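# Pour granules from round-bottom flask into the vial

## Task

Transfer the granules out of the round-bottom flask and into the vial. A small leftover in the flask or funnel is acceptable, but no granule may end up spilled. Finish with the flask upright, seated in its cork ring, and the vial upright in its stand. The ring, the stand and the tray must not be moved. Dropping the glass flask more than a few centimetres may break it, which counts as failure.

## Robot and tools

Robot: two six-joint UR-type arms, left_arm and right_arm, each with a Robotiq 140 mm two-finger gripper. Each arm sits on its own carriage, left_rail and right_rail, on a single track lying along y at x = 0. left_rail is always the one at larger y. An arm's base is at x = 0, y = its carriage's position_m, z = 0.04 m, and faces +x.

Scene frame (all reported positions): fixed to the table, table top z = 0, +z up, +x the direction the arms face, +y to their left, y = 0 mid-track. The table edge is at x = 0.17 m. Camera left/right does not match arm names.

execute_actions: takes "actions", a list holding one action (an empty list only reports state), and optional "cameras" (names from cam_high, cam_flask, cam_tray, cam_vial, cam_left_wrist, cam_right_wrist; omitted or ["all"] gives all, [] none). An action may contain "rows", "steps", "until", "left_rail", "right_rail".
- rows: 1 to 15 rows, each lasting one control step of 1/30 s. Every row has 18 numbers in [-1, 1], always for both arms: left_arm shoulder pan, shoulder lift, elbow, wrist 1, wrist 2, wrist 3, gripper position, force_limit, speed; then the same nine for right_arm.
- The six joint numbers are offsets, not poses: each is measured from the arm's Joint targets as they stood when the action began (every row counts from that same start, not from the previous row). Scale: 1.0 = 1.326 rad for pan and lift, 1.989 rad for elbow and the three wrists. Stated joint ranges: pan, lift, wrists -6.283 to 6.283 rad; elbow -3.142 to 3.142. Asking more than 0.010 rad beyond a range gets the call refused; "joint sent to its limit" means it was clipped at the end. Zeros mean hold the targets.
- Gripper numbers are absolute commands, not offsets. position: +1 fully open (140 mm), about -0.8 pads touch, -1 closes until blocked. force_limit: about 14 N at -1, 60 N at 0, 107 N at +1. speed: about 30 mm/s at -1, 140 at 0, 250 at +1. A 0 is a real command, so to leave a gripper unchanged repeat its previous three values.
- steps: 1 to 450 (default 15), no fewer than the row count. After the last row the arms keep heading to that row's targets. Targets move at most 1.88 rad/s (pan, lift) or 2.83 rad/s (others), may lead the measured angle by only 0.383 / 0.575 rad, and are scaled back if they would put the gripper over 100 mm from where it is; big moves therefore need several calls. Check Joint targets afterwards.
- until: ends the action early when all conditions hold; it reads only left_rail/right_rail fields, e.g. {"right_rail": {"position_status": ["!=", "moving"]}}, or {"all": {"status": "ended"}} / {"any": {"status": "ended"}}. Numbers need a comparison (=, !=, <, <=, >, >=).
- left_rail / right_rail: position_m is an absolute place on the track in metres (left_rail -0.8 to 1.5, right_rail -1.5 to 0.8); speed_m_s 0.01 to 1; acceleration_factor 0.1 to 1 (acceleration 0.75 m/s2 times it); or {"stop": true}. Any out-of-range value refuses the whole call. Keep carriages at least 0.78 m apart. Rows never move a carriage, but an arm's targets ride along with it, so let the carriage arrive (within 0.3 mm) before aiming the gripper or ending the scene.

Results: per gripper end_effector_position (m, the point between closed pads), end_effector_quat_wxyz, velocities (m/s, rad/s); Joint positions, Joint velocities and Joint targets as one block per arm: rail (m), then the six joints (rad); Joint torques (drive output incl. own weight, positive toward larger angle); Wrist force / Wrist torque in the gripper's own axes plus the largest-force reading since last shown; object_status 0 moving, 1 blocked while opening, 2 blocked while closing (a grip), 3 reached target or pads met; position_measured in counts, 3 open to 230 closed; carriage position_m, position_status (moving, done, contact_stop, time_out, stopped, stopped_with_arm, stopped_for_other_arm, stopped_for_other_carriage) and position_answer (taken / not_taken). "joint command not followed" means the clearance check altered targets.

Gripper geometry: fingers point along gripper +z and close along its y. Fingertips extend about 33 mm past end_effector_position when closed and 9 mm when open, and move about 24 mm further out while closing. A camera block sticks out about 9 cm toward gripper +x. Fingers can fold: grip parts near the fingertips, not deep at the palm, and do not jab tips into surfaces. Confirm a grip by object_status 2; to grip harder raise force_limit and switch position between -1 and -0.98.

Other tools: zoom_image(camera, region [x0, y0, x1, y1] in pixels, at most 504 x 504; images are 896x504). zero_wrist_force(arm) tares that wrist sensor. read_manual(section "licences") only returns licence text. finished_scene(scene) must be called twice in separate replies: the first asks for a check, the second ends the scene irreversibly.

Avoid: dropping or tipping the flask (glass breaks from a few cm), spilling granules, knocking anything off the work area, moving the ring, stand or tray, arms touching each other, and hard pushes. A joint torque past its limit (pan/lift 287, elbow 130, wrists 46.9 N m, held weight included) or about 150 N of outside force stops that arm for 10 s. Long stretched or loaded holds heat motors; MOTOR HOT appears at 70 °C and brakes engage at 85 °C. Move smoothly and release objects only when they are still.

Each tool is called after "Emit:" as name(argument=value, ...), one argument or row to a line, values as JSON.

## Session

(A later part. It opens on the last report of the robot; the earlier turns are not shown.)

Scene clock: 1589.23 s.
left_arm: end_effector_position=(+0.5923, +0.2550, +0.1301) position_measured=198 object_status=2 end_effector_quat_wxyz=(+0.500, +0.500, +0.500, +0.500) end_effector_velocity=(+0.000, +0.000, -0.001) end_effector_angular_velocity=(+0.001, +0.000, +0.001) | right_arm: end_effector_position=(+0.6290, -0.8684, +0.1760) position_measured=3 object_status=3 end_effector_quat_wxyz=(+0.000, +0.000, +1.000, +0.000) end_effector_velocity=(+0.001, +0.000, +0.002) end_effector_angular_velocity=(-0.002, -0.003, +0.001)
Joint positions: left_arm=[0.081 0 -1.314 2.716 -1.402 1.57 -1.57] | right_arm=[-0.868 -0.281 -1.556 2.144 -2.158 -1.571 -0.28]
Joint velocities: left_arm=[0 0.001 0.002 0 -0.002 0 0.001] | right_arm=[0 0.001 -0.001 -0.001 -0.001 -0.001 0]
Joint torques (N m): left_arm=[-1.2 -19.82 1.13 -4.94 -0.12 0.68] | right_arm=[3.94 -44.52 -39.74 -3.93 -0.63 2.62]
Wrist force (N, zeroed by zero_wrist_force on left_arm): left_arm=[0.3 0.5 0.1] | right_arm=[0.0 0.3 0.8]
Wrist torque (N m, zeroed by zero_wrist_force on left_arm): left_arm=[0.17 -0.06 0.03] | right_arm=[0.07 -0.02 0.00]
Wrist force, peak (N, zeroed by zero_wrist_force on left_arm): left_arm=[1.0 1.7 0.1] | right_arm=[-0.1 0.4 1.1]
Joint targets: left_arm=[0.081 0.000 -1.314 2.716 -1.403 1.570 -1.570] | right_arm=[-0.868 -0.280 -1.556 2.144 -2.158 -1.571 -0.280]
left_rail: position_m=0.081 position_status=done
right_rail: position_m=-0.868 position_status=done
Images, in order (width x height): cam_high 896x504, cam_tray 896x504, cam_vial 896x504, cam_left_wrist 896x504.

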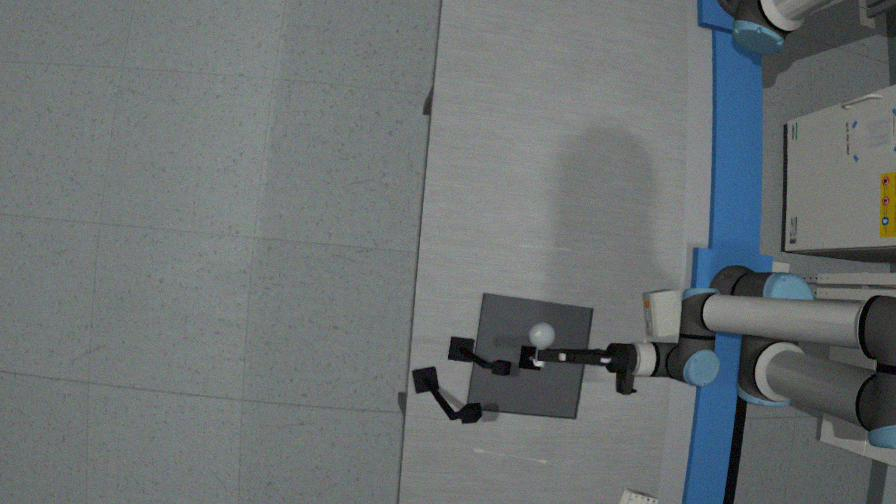

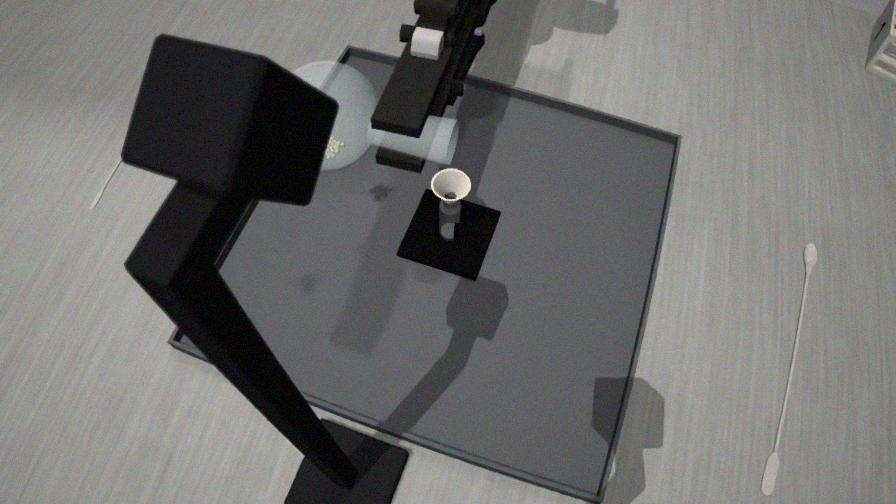

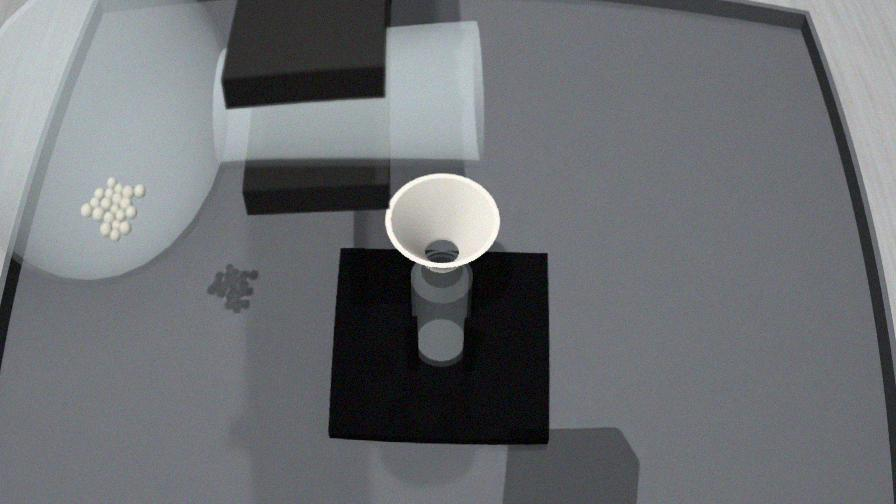

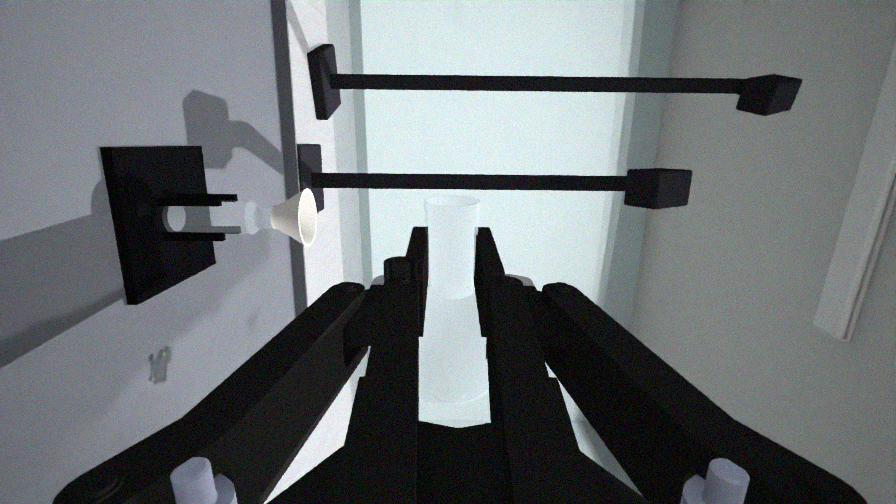

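Emit:
execute_actions(
  actions=[
    {"left_rail": {"position_m": 0.098}, "rows": [[0,-0.0002,-0.00001,0.00026,0,0,-1,-0.4,-1,0,0,0,0,0,0,1,1,1],[0,-0.00142,-0.0001,0.00188,0,0,-1,-0.4,-1,0,0,0,0,0,0,1,1,1],[0,-0.00427,-0.00029,0.00568,0,0,-1,-0.4,-1,0,0,0,0,0,0,1,1,1],[0,-0.00899,-0.00061,0.01196,0,0,-1,-0.4,-1,0,0,0,0,0,0,1,1,1],[0,-0.01548,-0.00105,0.02059,0,0,-1,-0.4,-1,0,0,0,0,0,0,1,1,1],[0,-0.0234,-0.00159,0.03113,0,0,-1,-0.4,-1,0,0,0,0,0,0,1,1,1],[0,-0.03227,-0.0022,0.04293,0,0,-1,-0.4,-1,0,0,0,0,0,0,1,1,1],[0,-0.04146,-0.00282,0.05515,0,0,-1,-0.4,-1,0,0,0,0,0,0,1,1,1],[0,-0.05033,-0.00343,0.06695,0,0,-1,-0.4,-1,0,0,0,0,0,0,1,1,1],[0,-0.05825,-0.00397,0.07749,0,0,-1,-0.4,-1,0,0,0,0,0,0,1,1,1],[0,-0.06474,-0.00441,0.08612,0,0,-1,-0.4,-1,0,0,0,0,0,0,1,1,1],[0,-0.06946,-0.00473,0.0924,0,0,-1,-0.4,-1,0,0,0,0,0,0,1,1,1],[0,-0.07231,-0.00492,0.0962,0,0,-1,-0.4,-1,0,0,0,0,0,0,1,1,1],[0,-0.07353,-0.00501,0.09782,0,0,-1,-0.4,-1,0,0,0,0,0,0,1,1,1],[0,-0.07373,-0.00502,0.09808,0,0,-1,-0.4,-1,0,0,0,0,0,0,1,1,1]], "steps": 18},
  ],
  cameras=["cam_vial", "cam_tray", "cam_left_wrist"],
)

Scene clock: 1654.67 s.
left_arm: end_effector_position=(+0.5820, +0.2719, +0.1267) position_measured=198 object_status=2 end_effector_quat_wxyz=(+0.478, +0.521, +0.521, +0.478) end_effector_velocity=(+0.000, +0.000, +0.000) end_effector_angular_velocity=(+0.001, +0.002, -0.002) | right_arm: end_effector_position=(+0.6290, -0.8684, +0.1760) position_measured=3 object_status=3 end_effector_quat_wxyz=(+0.000, +0.000, +1.000, +0.000) end_effector_velocity=(+0.001, +0.001, +0.001) end_effector_angular_velocity=(+0.001, -0.003, +0.000)
Joint positions: left_arm=[0.098 0 -1.411 2.706 -1.208 1.57 -1.57] | right_arm=[-0.868 -0.281 -1.556 2.144 -2.158 -1.571 -0.281]
Joint velocities: left_arm=[0 0 -0.002 0 0.004 0.002 0.001] | right_arm=[0 0 0 -0.001 -0.002 0.002 0]
Joint torques (N m): left_arm=[0.12 -44.36 -26.85 -1.19 0.3 1.6] | right_arm=[4.19 -46.33 -38.83 -4.02 -0.41 2.2]
Wrist force (N, zeroed by zero_wrist_force on left_arm): left_arm=[0.7 0.4 0.0] | right_arm=[-0.1 0.5 0.6]
Wrist torque (N m, zeroed by zero_wrist_force on left_arm): left_arm=[0.13 -0.09 0.03] | right_arm=[0.11 0.01 0.00]
Wrist force, peak (N, zeroed by zero_wrist_force on left_arm): left_arm=[1.6 0.8 0.0] | right_arm=[-0.3 0.5 1.2]
Joint targets: left_arm=[0.098 0.000 -1.412 2.706 -1.207 1.570 -1.570] | right_arm=[-0.868 -0.280 -1.556 2.144 -2.158 -1.571 -0.280]
left_rail: position_m=0.098 position_status=done
right_rail: position_m=-0.868 position_status=done
Images, in order (width x height): cam_tray 896x504, cam_vial 896x504, cam_left_wrist 896x504.

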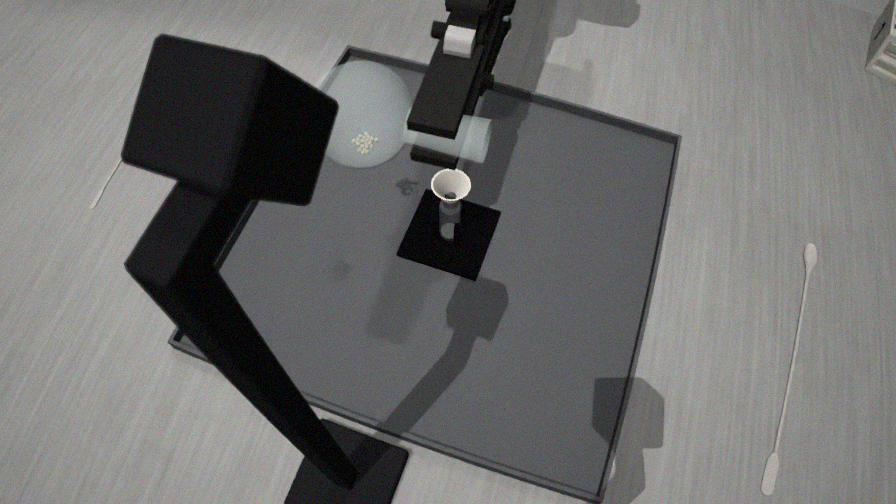

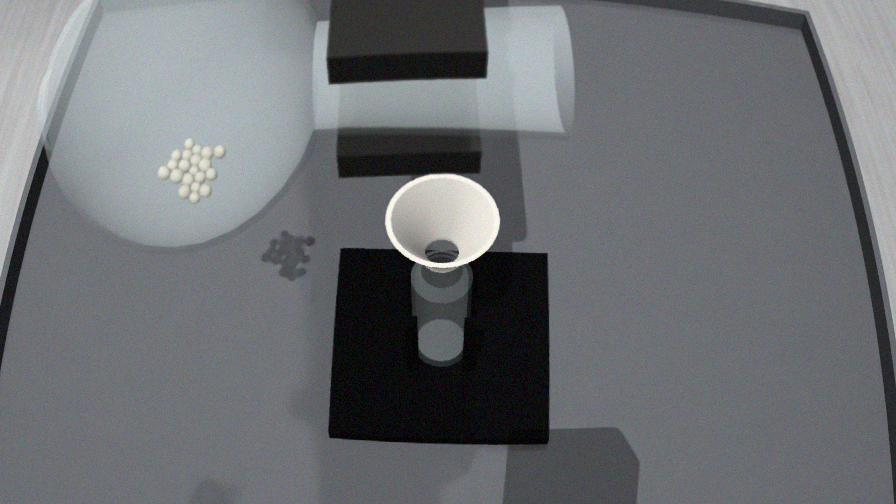

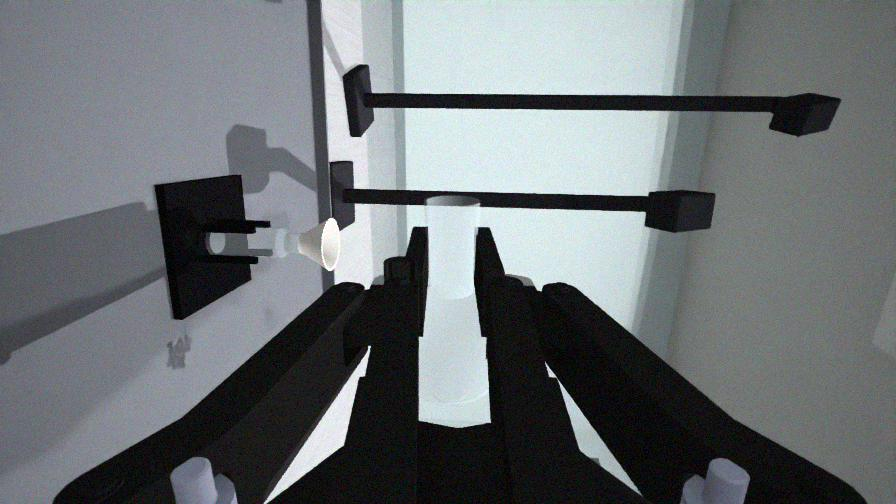

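Emit:
execute_actions(
  actions=[
    {"rows": [[0,0,0,0,0,-0.00047,-1,-0.4,-1,0,0,0,0,0,0,1,1,1],[0,0,0,0,0,-0.00337,-1,-0.4,-1,0,0,0,0,0,0,1,1,1],[0,0,0,0,0,-0.01016,-1,-0.4,-1,0,0,0,0,0,0,1,1,1],[0,0,0,0,0,-0.02139,-1,-0.4,-1,0,0,0,0,0,0,1,1,1],[0,0,0,0,0,-0.03683,-1,-0.4,-1,0,0,0,0,0,0,1,1,1],[0,0,0,0,0,-0.05569,-1,-0.4,-1,0,0,0,0,0,0,1,1,1],[0,0,0,0,0,-0.0768,-1,-0.4,-1,0,0,0,0,0,0,1,1,1],[0,0,0,0,0,-0.09867,-1,-0.4,-1,0,0,0,0,0,0,1,1,1],[0,0,0,0,0,-0.11978,-1,-0.4,-1,0,0,0,0,0,0,1,1,1],[0,0,0,0,0,-0.13864,-1,-0.4,-1,0,0,0,0,0,0,1,1,1],[0,0,0,0,0,-0.15408,-1,-0.4,-1,0,0,0,0,0,0,1,1,1],[0,0,0,0,0,-0.16531,-1,-0.4,-1,0,0,0,0,0,0,1,1,1],[0,0,0,0,0,-0.1721,-1,-0.4,-1,0,0,0,0,0,0,1,1,1],[0,0,0,0,0,-0.175,-1,-0.4,-1,0,0,0,0,0,0,1,1,1],[0,0,0,0,0,-0.17547,-1,-0.4,-1,0,0,0,0,0,0,1,1,1]], "steps": 16},
  ],
  cameras=[],
)

Emit:
execute_actions(
  actions=[
    {"rows": [[0,0,0,0,0,-0.00047,-1,-0.4,-1,0,0,0,0,0,0,1,1,1],[0,0,0,0,0,-0.00337,-1,-0.4,-1,0,0,0,0,0,0,1,1,1],[0,0,0,0,0,-0.01016,-1,-0.4,-1,0,0,0,0,0,0,1,1,1],[0,0,0,0,0,-0.02139,-1,-0.4,-1,0,0,0,0,0,0,1,1,1],[0,0,0,0,0,-0.03683,-1,-0.4,-1,0,0,0,0,0,0,1,1,1],[0,0,0,0,0,-0.05569,-1,-0.4,-1,0,0,0,0,0,0,1,1,1],[0,0,0,0,0,-0.0768,-1,-0.4,-1,0,0,0,0,0,0,1,1,1],[0,0,0,0,0,-0.09867,-1,-0.4,-1,0,0,0,0,0,0,1,1,1],[0,0,0,0,0,-0.11978,-1,-0.4,-1,0,0,0,0,0,0,1,1,1],[0,0,0,0,0,-0.13864,-1,-0.4,-1,0,0,0,0,0,0,1,1,1],[0,0,0,0,0,-0.15408,-1,-0.4,-1,0,0,0,0,0,0,1,1,1],[0,0,0,0,0,-0.16531,-1,-0.4,-1,0,0,0,0,0,0,1,1,1],[0,0,0,0,0,-0.1721,-1,-0.4,-1,0,0,0,0,0,0,1,1,1],[0,0,0,0,0,-0.175,-1,-0.4,-1,0,0,0,0,0,0,1,1,1],[0,0,0,0,0,-0.17547,-1,-0.4,-1,0,0,0,0,0,0,1,1,1]], "steps": 17},
  ],
  cameras=["cam_vial", "cam_tray", "cam_left_wrist"],
)

Scene clock: 1700.07 s.
left_arm: end_effector_position=(+0.5819, +0.2720, +0.1267) position_measured=198 object_status=2 end_effector_quat_wxyz=(+0.553, +0.423, +0.604, +0.388) end_effector_velocity=(+0.001, +0.000, +0.000) end_effector_angular_velocity=(-0.001, -0.001, +0.000) | right_arm: end_effector_position=(+0.6290, -0.8684, +0.1760) position_measured=3 object_status=3 end_effector_quat_wxyz=(+0.000, +0.000, +1.000, +0.000) end_effector_velocity=(+0.000, +0.000, -0.001) end_effector_angular_velocity=(+0.001, +0.002, -0.001)
Joint positions: left_arm=[0.098 0 -1.412 2.706 -1.207 1.57 -1.919] | right_arm=[-0.868 -0.281 -1.556 2.144 -2.158 -1.571 -0.28]
Joint velocities: left_arm=[0 0 0 -0.001 0 0 -0.001] | right_arm=[0 0 0.001 0 0.001 0 0]
Joint torques (N m): left_arm=[2.83 -37.62 -7.13 -3.95 0.76 -2.37] | right_arm=[4.07 -43.58 -39.45 -4.28 -0.76 2.43]
Wrist force (N, zeroed by zero_wrist_force on left_arm): left_arm=[0.9 0.4 -0.3] | right_arm=[0.1 0.2 0.6]
Wrist torque (N m, zeroed by zero_wrist_force on left_arm): left_arm=[0.09 -0.14 0.04] | right_arm=[0.04 -0.03 0.00]
Wrist force, peak (N, zeroed by zero_wrist_force on left_arm): left_arm=[1.2 0.7 -1.0] | right_arm=[0.3 0.4 1.1]
Joint targets: left_arm=[0.098 0.000 -1.412 2.706 -1.207 1.570 -1.919] | right_arm=[-0.868 -0.280 -1.556 2.144 -2.158 -1.571 -0.280]
left_rail: position_m=0.098 position_status=done
right_rail: position_m=-0.868 position_status=done
No camera images: "cameras" was empty.

Scene clock: 1701.27 s.
left_arm: end_effector_position=(+0.5819, +0.2720, +0.1267) position_measured=198 object_status=2 end_effector_quat_wxyz=(+0.612, +0.312, +0.668, +0.286) end_effector_velocity=(+0.000, +0.000, +0.000) end_effector_angular_velocity=(-0.004, +0.001, +0.000) | right_arm: end_effector_position=(+0.6290, -0.8684, +0.1760) position_measured=3 object_status=3 end_effector_quat_wxyz=(+0.000, +0.000, +1.000, +0.000) end_effector_velocity=(-0.001, -0.001, +0.000) end_effector_angular_velocity=(+0.001, +0.001, -0.002)
Joint positions: left_arm=[0.098 0 -1.412 2.706 -1.207 1.57 -2.268] | right_arm=[-0.868 -0.281 -1.556 2.144 -2.158 -1.571 -0.281]
Joint velocities: left_arm=[0 0 0 0 0 0 -0.004] | right_arm=[0 -0.002 0 0 0.001 0 0]
Joint torques (N m): left_arm=[2.38 -39.2 -7.43 -4.08 0.72 -2.24] | right_arm=[3.99 -45.34 -38.42 -4.24 -0.43 2.12]
Wrist force (N, zeroed by zero_wrist_force on left_arm): left_arm=[1.4 0.5 -0.4] | right_arm=[0.0 0.3 0.3]
Wrist torque (N m, zeroed by zero_wrist_force on left_arm): left_arm=[0.02 -0.26 0.00] | right_arm=[0.06 -0.01 0.00]
Wrist force, peak (N, zeroed by zero_wrist_force on left_arm): left_arm=[1.8 1.1 -0.8] | right_arm=[0.2 0.4 1.0]
Joint targets: left_arm=[0.098 0.000 -1.412 2.706 -1.207 1.570 -2.268] | right_arm=[-0.868 -0.280 -1.556 2.144 -2.158 -1.571 -0.280]
left_rail: position_m=0.098 position_status=done
right_rail: position_m=-0.868 position_status=done
Images, in order (width x height): cam_tray 896x504, cam_vial 896x504, cam_left_wrist 896x504.

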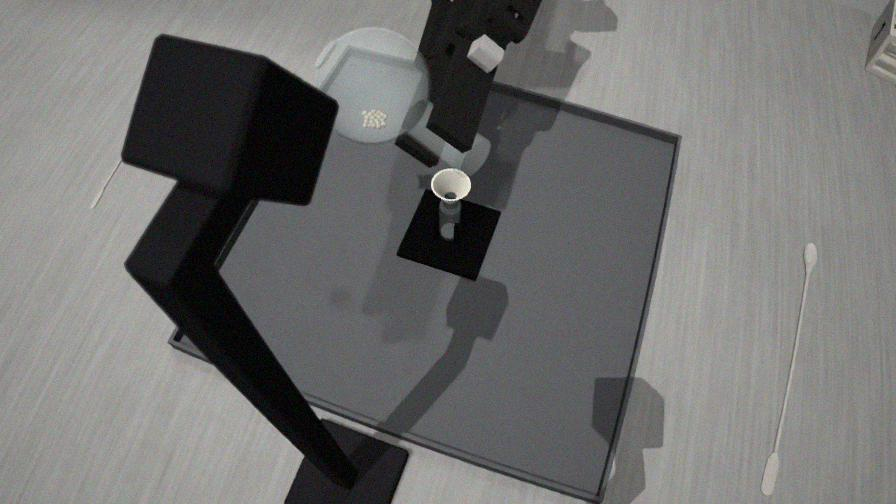

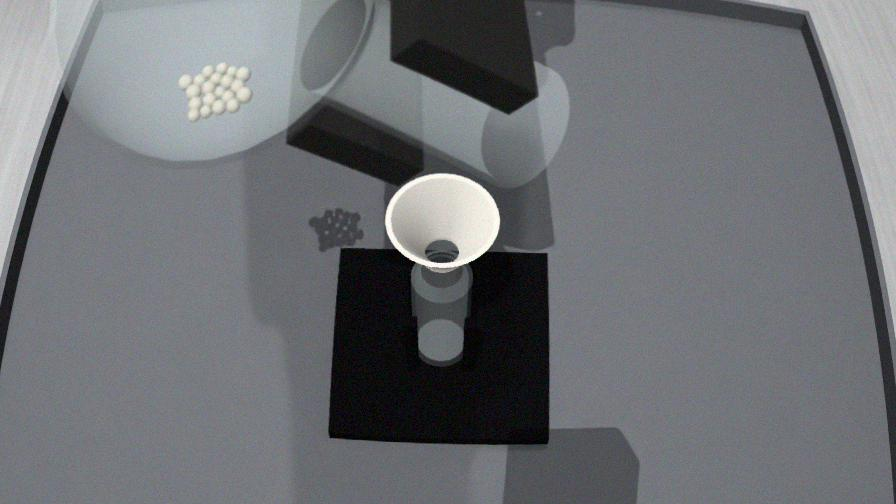

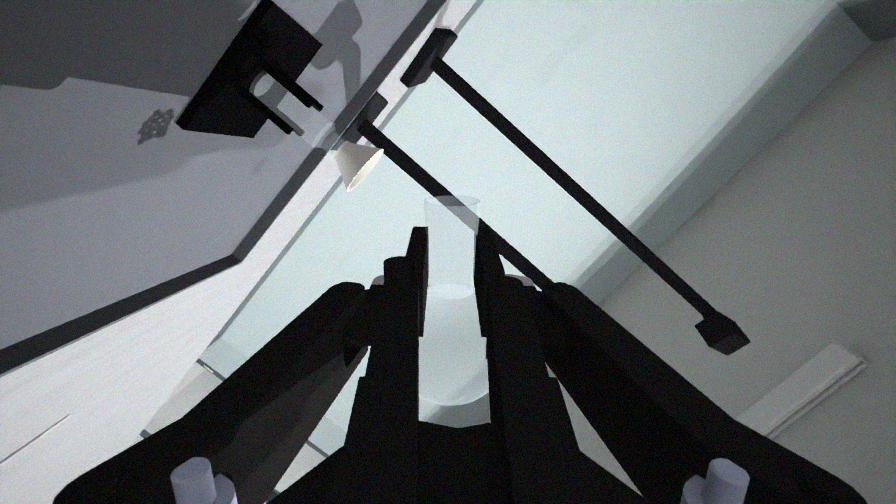

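Emit:
execute_actions(
  actions=[
    {"rows": [[0,0.00016,0.00001,-0.00011,0,0,-1,-0.4,-1,0,0,0,0,0,0,1,1,1],[0,0.00112,0.00007,-0.00082,0,0,-1,-0.4,-1,0,0,0,0,0,0,1,1,1],[0,0.00338,0.00021,-0.00246,0,0,-1,-0.4,-1,0,0,0,0,0,0,1,1,1],[0,0.00711,0.00044,-0.00518,0,0,-1,-0.4,-1,0,0,0,0,0,0,1,1,1],[0,0.01225,0.00075,-0.00892,0,0,-1,-0.4,-1,0,0,0,0,0,0,1,1,1],[0,0.01852,0.00114,-0.01349,0,0,-1,-0.4,-1,0,0,0,0,0,0,1,1,1],[0,0.02554,0.00157,-0.0186,0,0,-1,-0.4,-1,0,0,0,0,0,0,1,1,1],[0,0.03281,0.00202,-0.02389,0,0,-1,-0.4,-1,0,0,0,0,0,0,1,1,1],[0,0.03983,0.00245,-0.029,0,0,-1,-0.4,-1,0,0,0,0,0,0,1,1,1],[0,0.0461,0.00284,-0.03357,0,0,-1,-0.4,-1,0,0,0,0,0,0,1,1,1],[0,0.05124,0.00315,-0.03731,0,0,-1,-0.4,-1,0,0,0,0,0,0,1,1,1],[0,0.05497,0.00338,-0.04003,0,0,-1,-0.4,-1,0,0,0,0,0,0,1,1,1],[0,0.05723,0.00352,-0.04167,0,0,-1,-0.4,-1,0,0,0,0,0,0,1,1,1],[0,0.05819,0.00358,-0.04238,0,0,-1,-0.4,-1,0,0,0,0,0,0,1,1,1],[0,0.05835,0.00359,-0.04249,0,0,-1,-0.4,-1,0,0,0,0,0,0,1,1,1]], "steps": 18},
  ],
  cameras=["cam_vial", "cam_tray", "cam_left_wrist"],
)

Scene clock: 1743.27 s.
left_arm: end_effector_position=(+0.5814, +0.2720, +0.1063) position_measured=198 object_status=2 end_effector_quat_wxyz=(+0.612, +0.312, +0.668, +0.286) end_effector_velocity=(+0.000, +0.000, -0.001) end_effector_angular_velocity=(+0.001, +0.000, +0.000) | right_arm: end_effector_position=(+0.6290, -0.8684, +0.1760) position_measured=3 object_status=3 end_effector_quat_wxyz=(+0.000, +0.000, +1.000, +0.000) end_effector_velocity=(+0.000, +0.000, -0.001) end_effector_angular_velocity=(+0.001, +0.000, -0.001)
Joint positions: left_arm=[0.098 0 -1.335 2.713 -1.292 1.57 -2.268] | right_arm=[-0.868 -0.281 -1.556 2.144 -2.158 -1.571 -0.28]
Joint velocities: left_arm=[0 0 0.003 0 -0.003 0 0.001] | right_arm=[0 -0.001 0.001 0 -0.001 0.001 0]
Joint torques (N m): left_arm=[2.06 -22.65 0.82 -3.7 0.96 -2.32] | right_arm=[6.49 -46.03 -39.39 -4.09 -0.38 2.07]
Wrist force (N, zeroed by zero_wrist_force on left_arm): left_arm=[1.3 0.6 -0.3] | right_arm=[0.0 0.2 0.6]
Wrist torque (N m, zeroed by zero_wrist_force on left_arm): left_arm=[0.06 -0.25 -0.02] | right_arm=[0.05 -0.01 0.00]
Wrist force, peak (N, zeroed by zero_wrist_force on left_arm): left_arm=[1.7 1.3 -0.6] | right_arm=[-0.3 0.7 1.0]
Joint targets: left_arm=[0.098 0.000 -1.334 2.713 -1.292 1.570 -2.268] | right_arm=[-0.868 -0.280 -1.556 2.144 -2.158 -1.571 -0.280]
left_rail: position_m=0.098 position_status=done
right_rail: position_m=-0.868 position_status=done
Images, in order (width x height): cam_tray 896x504, cam_vial 896x504, cam_left_wrist 896x504.

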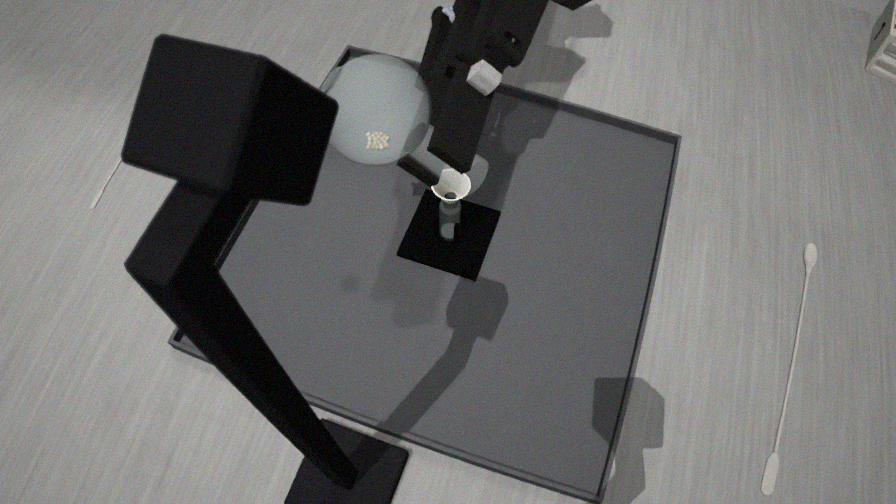

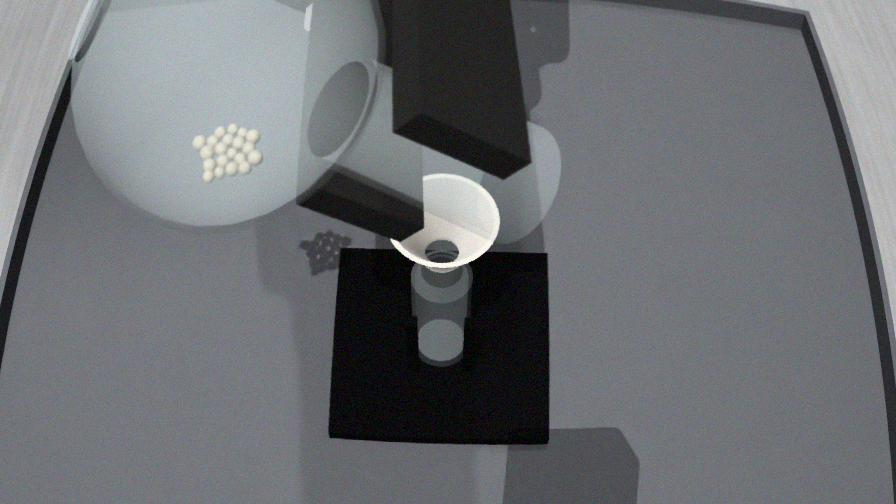

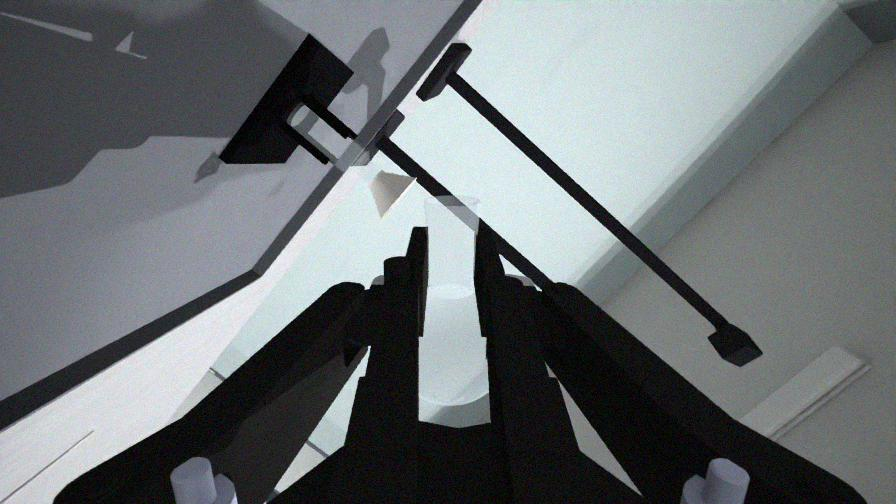

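Emit:
zoom_image(
  camera="cam_vial",
  region=[280, 80, 620, 380],
)

Emit:
zoom_image(
  camera="cam_left_wrist",
  region=[340, 140, 520, 260],
)

Emit:
zoom_image(
  camera="cam_tray",
  region=[380, 110, 530, 250],
)

Scaled by 1.482 from the camera's 896x504 image, which has a finer 1280x720 frame.

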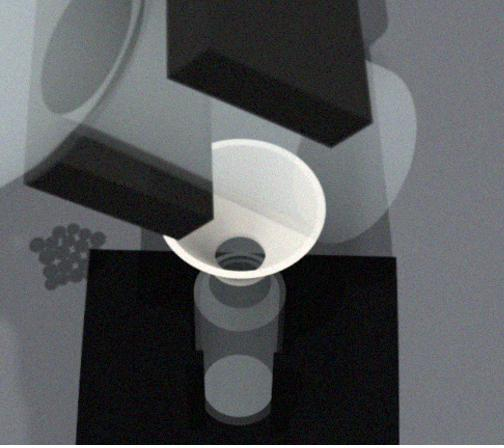

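Scaled by 2.800 from the camera's 896x504 image, which has a finer 1280x720 frame.

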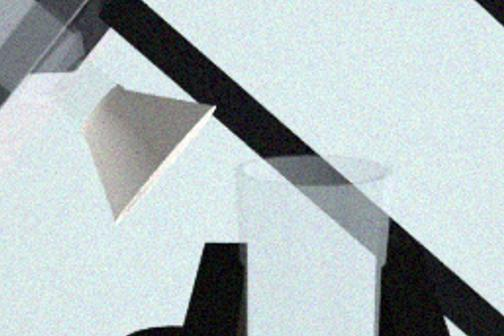

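Scaled by 3.360 from the camera's 896x504 image, which has a finer 1280x720 frame.

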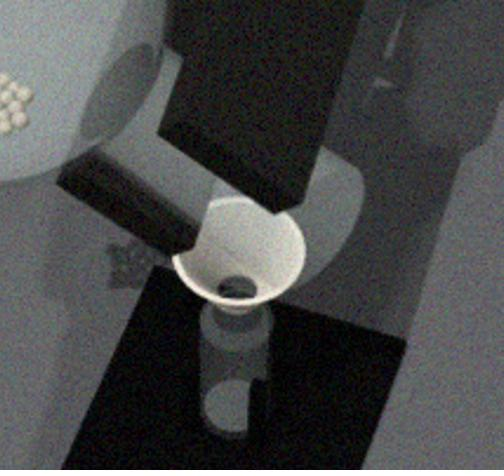

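Emit:
execute_actions(
  actions=[
    {"rows": [[0,0.00001,0.00001,-0.00001,0,-0.00024,-1,-0.4,-1,0,0,0,0,0,0,1,1,1],[0,0.00006,0.00004,-0.00008,0,-0.00168,-1,-0.4,-1,0,0,0,0,0,0,1,1,1],[0,0.00018,0.00012,-0.00024,0,-0.00508,-1,-0.4,-1,0,0,0,0,0,0,1,1,1],[0,0.00039,0.00026,-0.00051,0,-0.0107,-1,-0.4,-1,0,0,0,0,0,0,1,1,1],[0,0.00067,0.00044,-0.00088,0,-0.01842,-1,-0.4,-1,0,0,0,0,0,0,1,1,1],[0,0.00101,0.00067,-0.00134,0,-0.02785,-1,-0.4,-1,0,0,0,0,0,0,1,1,1],[0,0.00139,0.00092,-0.00184,0,-0.03841,-1,-0.4,-1,0,0,0,0,0,0,1,1,1],[0,0.00178,0.00118,-0.00237,0,-0.04934,-1,-0.4,-1,0,0,0,0,0,0,1,1,1],[0,0.00216,0.00143,-0.00287,0,-0.0599,-1,-0.4,-1,0,0,0,0,0,0,1,1,1],[0,0.0025,0.00166,-0.00333,0,-0.06933,-1,-0.4,-1,0,0,0,0,0,0,1,1,1],[0,0.00278,0.00184,-0.0037,0,-0.07705,-1,-0.4,-1,0,0,0,0,0,0,1,1,1],[0,0.00299,0.00198,-0.00397,0,-0.08267,-1,-0.4,-1,0,0,0,0,0,0,1,1,1],[0,0.00311,0.00206,-0.00413,0,-0.08607,-1,-0.4,-1,0,0,0,0,0,0,1,1,1],[0,0.00316,0.00209,-0.0042,0,-0.08751,-1,-0.4,-1,0,0,0,0,0,0,1,1,1],[0,0.00317,0.0021,-0.00421,0,-0.08775,-1,-0.4,-1,0,0,0,0,0,0,1,1,1]], "steps": 17},
  ],
  cameras=["cam_vial", "cam_tray", "cam_left_wrist"],
)

Scene clock: 1799.47 s.
left_arm: end_effector_position=(+0.5792, +0.2720, +0.1047) position_measured=198 object_status=2 end_effector_quat_wxyz=(+0.635, +0.253, +0.693, +0.231) end_effector_velocity=(+0.000, +0.000, +0.000) end_effector_angular_velocity=(-0.002, +0.000, -0.001) | right_arm: end_effector_position=(+0.6290, -0.8684, +0.1760) position_measured=3 object_status=3 end_effector_quat_wxyz=(+0.000, +0.000, +1.000, +0.000) end_effector_velocity=(+0.001, +0.000, +0.001) end_effector_angular_velocity=(+0.000, -0.002, +0.001)
Joint positions: left_arm=[0.098 0 -1.33 2.717 -1.3 1.57 -2.442] | right_arm=[-0.868 -0.281 -1.556 2.144 -2.158 -1.571 -0.28]
Joint velocities: left_arm=[0 0 0 0 0 0.002 -0.002] | right_arm=[0 0 -0.001 -0.002 0.001 0.001 0]
Joint torques (N m): left_arm=[5.71 -21.48 1.54 -4.93 1.47 -3.77] | right_arm=[4.76 -46.24 -40.02 -4.52 -0.55 2.05]
Wrist force (N, zeroed by zero_wrist_force on left_arm): left_arm=[1.7 0.9 -0.3] | right_arm=[-0.1 0.4 0.5]
Wrist torque (N m, zeroed by zero_wrist_force on left_arm): left_arm=[0.10 -0.37 -0.02] | right_arm=[0.09 0.01 0.00]
Wrist force, peak (N, zeroed by zero_wrist_force on left_arm): left_arm=[2.0 1.2 -0.7] | right_arm=[-0.2 0.6 1.2]
Joint targets: left_arm=[0.098 0.000 -1.330 2.717 -1.300 1.570 -2.443] | right_arm=[-0.868 -0.280 -1.556 2.144 -2.158 -1.571 -0.280]
left_rail: position_m=0.098 position_status=done
right_rail: position_m=-0.868 position_status=done
Images, in order (width x height): cam_tray 896x504, cam_vial 896x504, cam_left_wrist 896x504.

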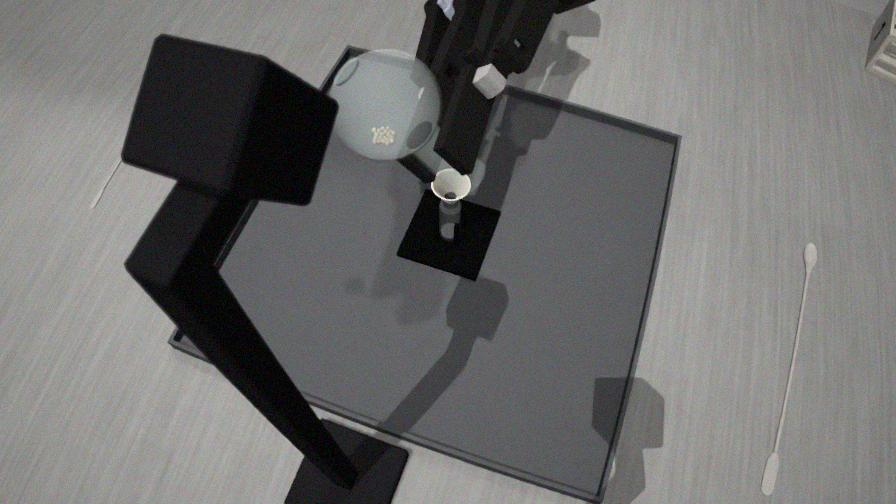

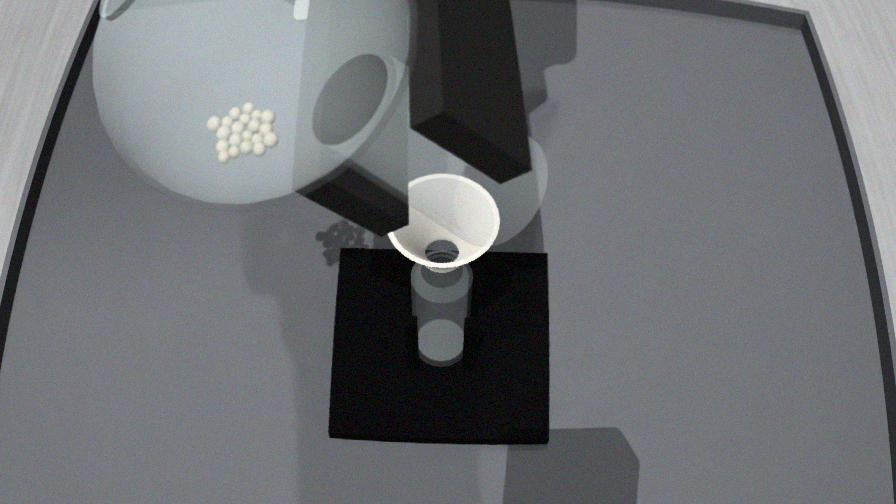

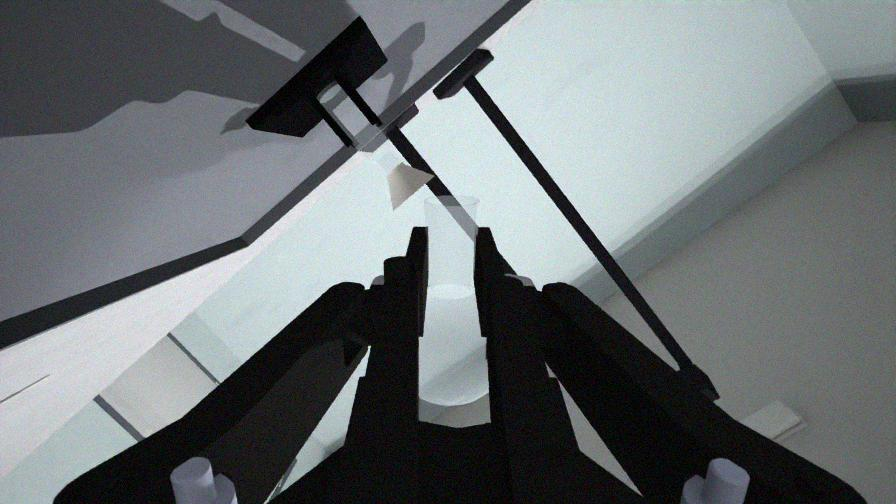

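Emit:
zoom_image(
  camera="cam_left_wrist",
  region=[360, 150, 510, 250],
)

Emit:
zoom_image(
  camera="cam_vial",
  region=[90, 20, 570, 380],
)

Scaled by 3.360 from the camera's 896x504 image, which has a finer 1280x720 frame.

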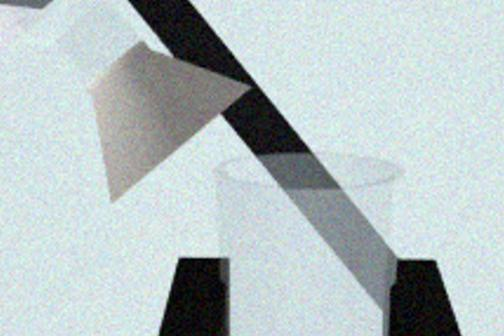

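Scaled by 1.050 from the camera's 896x504 image, which has a finer 1280x720 frame.

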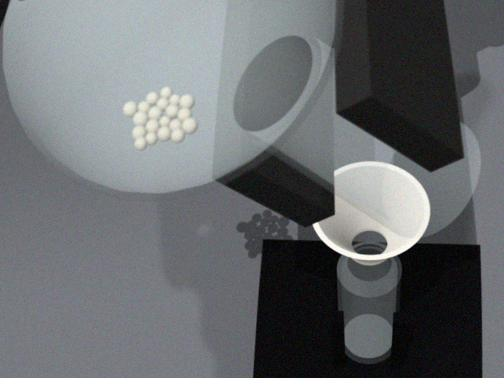

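Emit:
execute_actions(
  actions=[
    {"rows": [[0,0,0,0,0,-0.00024,-1,-0.4,-1,0,0,0,0,0,0,1,1,1],[0,0,0,0,0,-0.00168,-1,-0.4,-1,0,0,0,0,0,0,1,1,1],[0,0,0,0,0,-0.00508,-1,-0.4,-1,0,0,0,0,0,0,1,1,1],[0,0,0,0,0,-0.0107,-1,-0.4,-1,0,0,0,0,0,0,1,1,1],[0,0,0,0,0,-0.01842,-1,-0.4,-1,0,0,0,0,0,0,1,1,1],[0,0,0,0,0,-0.02785,-1,-0.4,-1,0,0,0,0,0,0,1,1,1],[0,0,0,0,0,-0.03841,-1,-0.4,-1,0,0,0,0,0,0,1,1,1],[0,0,0,0,0,-0.04934,-1,-0.4,-1,0,0,0,0,0,0,1,1,1],[0,0,0,0,0,-0.0599,-1,-0.4,-1,0,0,0,0,0,0,1,1,1],[0,0,0,0,0,-0.06933,-1,-0.4,-1,0,0,0,0,0,0,1,1,1],[0,0,0,0,0,-0.07705,-1,-0.4,-1,0,0,0,0,0,0,1,1,1],[0,0,0,0,0,-0.08267,-1,-0.4,-1,0,0,0,0,0,0,1,1,1],[0,0,0,0,0,-0.08607,-1,-0.4,-1,0,0,0,0,0,0,1,1,1],[0,0,0,0,0,-0.08751,-1,-0.4,-1,0,0,0,0,0,0,1,1,1],[0,0,0,0,0,-0.08775,-1,-0.4,-1,0,0,0,0,0,0,1,1,1]], "steps": 17},
  ],
  cameras=["cam_vial", "cam_left_wrist"],
)

Scene clock: 1852.63 s.
left_arm: end_effector_position=(+0.5792, +0.2720, +0.1047) position_measured=198 object_status=2 end_effector_quat_wxyz=(+0.653, +0.191, +0.712, +0.175) end_effector_velocity=(+0.000, +0.000, +0.000) end_effector_angular_velocity=(-0.006, +0.000, +0.001) | right_arm: end_effector_position=(+0.6290, -0.8684, +0.1760) position_measured=3 object_status=3 end_effector_quat_wxyz=(+0.000, +0.000, +1.000, +0.000) end_effector_velocity=(+0.000, +0.000, +0.000) end_effector_angular_velocity=(+0.000, +0.000, +0.001)
Joint positions: left_arm=[0.098 0 -1.33 2.717 -1.3 1.57 -2.617] | right_arm=[-0.868 -0.281 -1.556 2.144 -2.158 -1.571 -0.281]
Joint velocities: left_arm=[0 0 0 0 0 0 -0.006] | right_arm=[0 0 0 0.001 -0.001 0 -0.001]
Joint torques (N m): left_arm=[8.4 -30.51 -10.44 -1.62 1.73 -2.79] | right_arm=[5.24 -44.03 -42.56 -5.02 -0.1 1.76]
Wrist force (N, zeroed by zero_wrist_force on left_arm): left_arm=[1.5 1.0 -0.8] | right_arm=[-0.2 0.2 0.6]
Wrist torque (N m, zeroed by zero_wrist_force on left_arm): left_arm=[0.07 -0.35 -0.01] | right_arm=[0.05 0.04 0.01]
Wrist force, peak (N, zeroed by zero_wrist_force on left_arm): left_arm=[2.3 1.2 -0.6] | right_arm=[-0.4 0.7 1.0]
Joint targets: left_arm=[0.098 0.000 -1.330 2.717 -1.300 1.570 -2.617] | right_arm=[-0.868 -0.280 -1.556 2.144 -2.158 -1.571 -0.280]
left_rail: position_m=0.098 position_status=done
right_rail: position_m=-0.868 position_status=done
Images, in order (width x height): cam_vial 896x504, cam_left_wrist 896x504.

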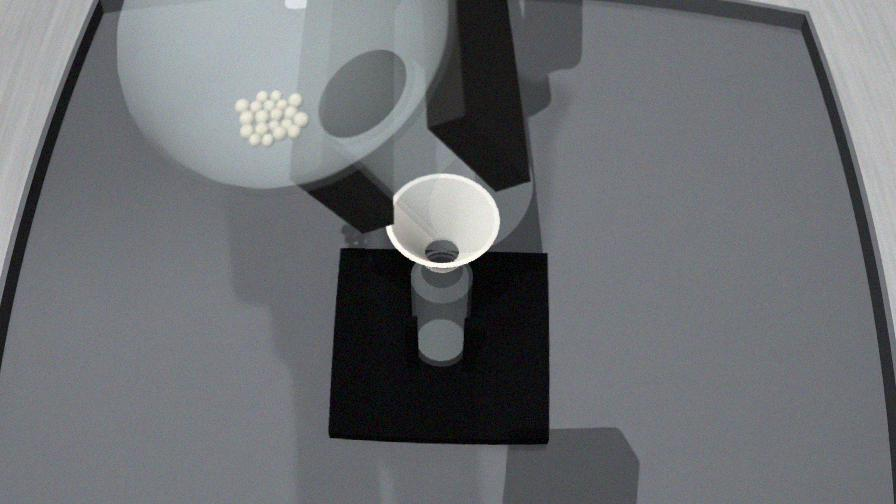

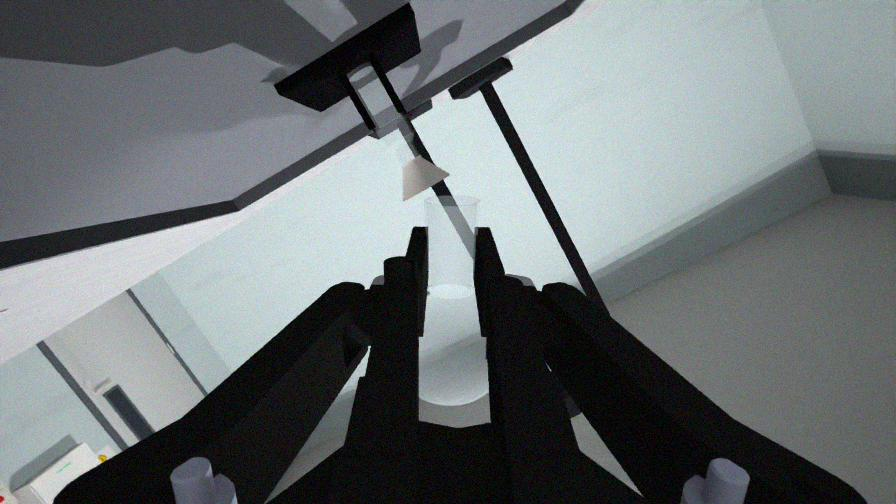

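Emit:
zoom_image(
  camera="cam_left_wrist",
  region=[380, 140, 500, 220],
)

Emit:
zoom_image(
  camera="cam_vial",
  region=[300, 60, 580, 300],
)

Scaled by 4.200 from the camera's 896x504 image, which has a finer 1280x720 frame.

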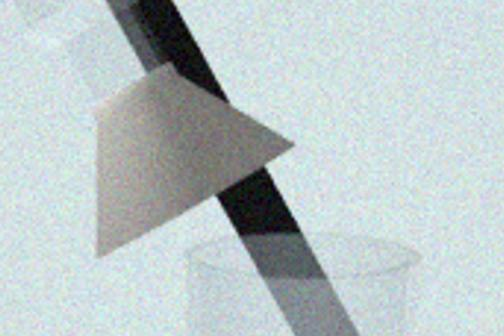

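Scaled by 1.800 from the camera's 896x504 image, which has a finer 1280x720 frame.

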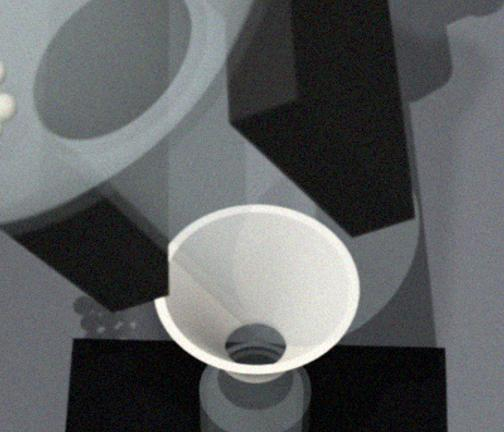

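Emit:
execute_actions(
  actions=[
    {"rows": [[0,0,0,0,0,-0.00012,-1,-0.4,-1,0,0,0,0,0,0,1,1,1],[0,0,0,0,0,-0.00084,-1,-0.4,-1,0,0,0,0,0,0,1,1,1],[0,0,0,0,0,-0.00254,-1,-0.4,-1,0,0,0,0,0,0,1,1,1],[0,0,0,0,0,-0.00535,-1,-0.4,-1,0,0,0,0,0,0,1,1,1],[0,0,0,0,0,-0.00921,-1,-0.4,-1,0,0,0,0,0,0,1,1,1],[0,0,0,0,0,-0.01393,-1,-0.4,-1,0,0,0,0,0,0,1,1,1],[0,0,0,0,0,-0.01921,-1,-0.4,-1,0,0,0,0,0,0,1,1,1],[0,0,0,0,0,-0.02467,-1,-0.4,-1,0,0,0,0,0,0,1,1,1],[0,0,0,0,0,-0.02995,-1,-0.4,-1,0,0,0,0,0,0,1,1,1],[0,0,0,0,0,-0.03467,-1,-0.4,-1,0,0,0,0,0,0,1,1,1],[0,0,0,0,0,-0.03853,-1,-0.4,-1,0,0,0,0,0,0,1,1,1],[0,0,0,0,0,-0.04134,-1,-0.4,-1,0,0,0,0,0,0,1,1,1],[0,0,0,0,0,-0.04304,-1,-0.4,-1,0,0,0,0,0,0,1,1,1],[0,0,0,0,0,-0.04376,-1,-0.4,-1,0,0,0,0,0,0,1,1,1],[0,0,0,0,0,-0.04388,-1,-0.4,-1,0,0,0,0,0,0,1,1,1]], "steps": 17},
  ],
  cameras=["cam_vial"],
)

Scene clock: 1876.90 s.
left_arm: end_effector_position=(+0.5792, +0.2720, +0.1047) position_measured=198 object_status=2 end_effector_quat_wxyz=(+0.660, +0.160, +0.720, +0.147) end_effector_velocity=(+0.000, +0.000, +0.000) end_effector_angular_velocity=(-0.003, +0.000, +0.000) | right_arm: end_effector_position=(+0.6290, -0.8684, +0.1760) position_measured=3 object_status=3 end_effector_quat_wxyz=(+0.000, +0.000, +1.000, +0.000) end_effector_velocity=(+0.000, -0.001, +0.001) end_effector_angular_velocity=(+0.000, -0.001, -0.001)
Joint positions: left_arm=[0.098 0 -1.33 2.717 -1.3 1.57 -2.704] | right_arm=[-0.868 -0.281 -1.556 2.144 -2.158 -1.571 -0.28]
Joint velocities: left_arm=[0 0.001 0 0 0 0.001 -0.003] | right_arm=[0 -0.001 -0.001 -0.001 0.001 0 0]
Joint torques (N m): left_arm=[8.5 -34.48 -4.76 -1.75 1.83 -3.52] | right_arm=[7.94 -42.56 -41.93 -5.2 -0.34 1.52]
Wrist force (N, zeroed by zero_wrist_force on left_arm): left_arm=[1.3 0.3 -0.9] | right_arm=[-0.3 0.7 0.8]
Wrist torque (N m, zeroed by zero_wrist_force on left_arm): left_arm=[-0.07 -0.31 -0.01] | right_arm=[0.16 0.06 0.00]
Wrist force, peak (N, zeroed by zero_wrist_force on left_arm): left_arm=[1.9 0.9 -1.1] | right_arm=[-0.2 0.8 1.0]
Joint targets: left_arm=[0.098 0.000 -1.330 2.717 -1.300 1.570 -2.705] | right_arm=[-0.868 -0.280 -1.556 2.144 -2.158 -1.571 -0.280]
left_rail: position_m=0.098 position_status=done
right_rail: position_m=-0.868 position_status=done
Images, in order (width x height): cam_vial 896x504.

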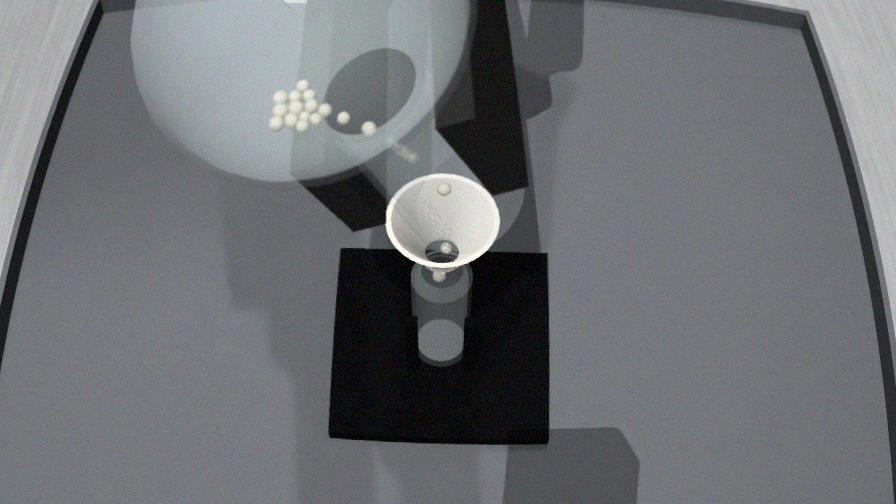

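Emit:
execute_actions(
  actions=[],
  cameras=["cam_vial", "cam_tray"],
)

Scene clock: 1879.97 s.
left_arm: end_effector_position=(+0.5792, +0.2720, +0.1047) position_measured=198 object_status=2 end_effector_quat_wxyz=(+0.660, +0.160, +0.720, +0.146) end_effector_velocity=(+0.000, +0.000, +0.000) end_effector_angular_velocity=(-0.001, +0.000, +0.000) | right_arm: end_effector_position=(+0.6290, -0.8684, +0.1760) position_measured=3 object_status=3 end_effector_quat_wxyz=(+0.000, +0.000, +1.000, +0.000) end_effector_velocity=(+0.000, +0.000, +0.001) end_effector_angular_velocity=(+0.000, -0.001, +0.000)
Joint positions: left_arm=[0.098 0 -1.33 2.717 -1.3 1.57 -2.705] | right_arm=[-0.868 -0.281 -1.556 2.144 -2.158 -1.571 -0.28]
Joint velocities: left_arm=[0 0 0 0 0 0 -0.001] | right_arm=[0 0 0 0 0 0 0]
Joint torques (N m): left_arm=[9.72 -35.23 -4.56 -1.76 1.95 -2.52] | right_arm=[4.31 -43.9 -43.31 -4.65 -0.24 2.27]
Wrist force (N, zeroed by zero_wrist_force on left_arm): left_arm=[1.8 0.6 -1.1] | right_arm=[-0.1 0.3 0.3]
Wrist torque (N m, zeroed by zero_wrist_force on left_arm): left_arm=[-0.01 -0.43 -0.01] | right_arm=[0.07 0.02 0.00]
Wrist force, peak (N, zeroed by zero_wrist_force on left_arm): left_arm=[2.2 0.8 -0.7] | right_arm=[0.0 0.2 1.2]
Joint targets: left_arm=[0.098 0.000 -1.330 2.717 -1.300 1.570 -2.705] | right_arm=[-0.868 -0.280 -1.556 2.144 -2.158 -1.571 -0.280]
Tool commands: left_gripper/position=-1.0 left_gripper/force_limit=-0.4 left_gripper/speed=-1.0 right_gripper/position=+1.0 right_gripper/force_limit=+1.0 right_gripper/speed=+1.0
left_rail: position_m=0.098 position_status=done
right_rail: position_m=-0.868 position_status=done
Images, in order (width x height): cam_tray 896x504, cam_vial 896x504.

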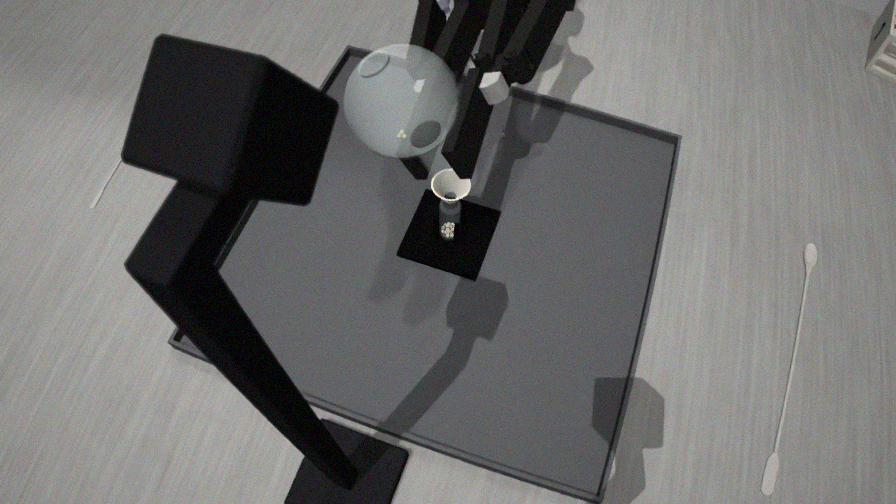

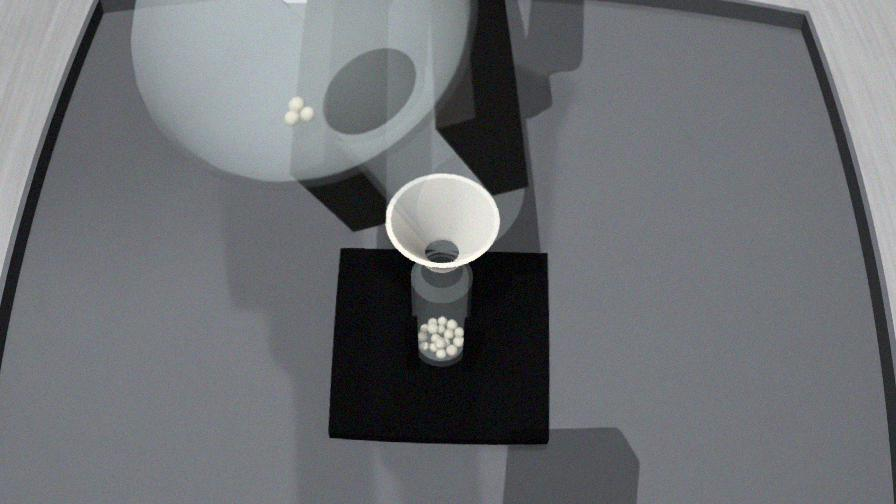

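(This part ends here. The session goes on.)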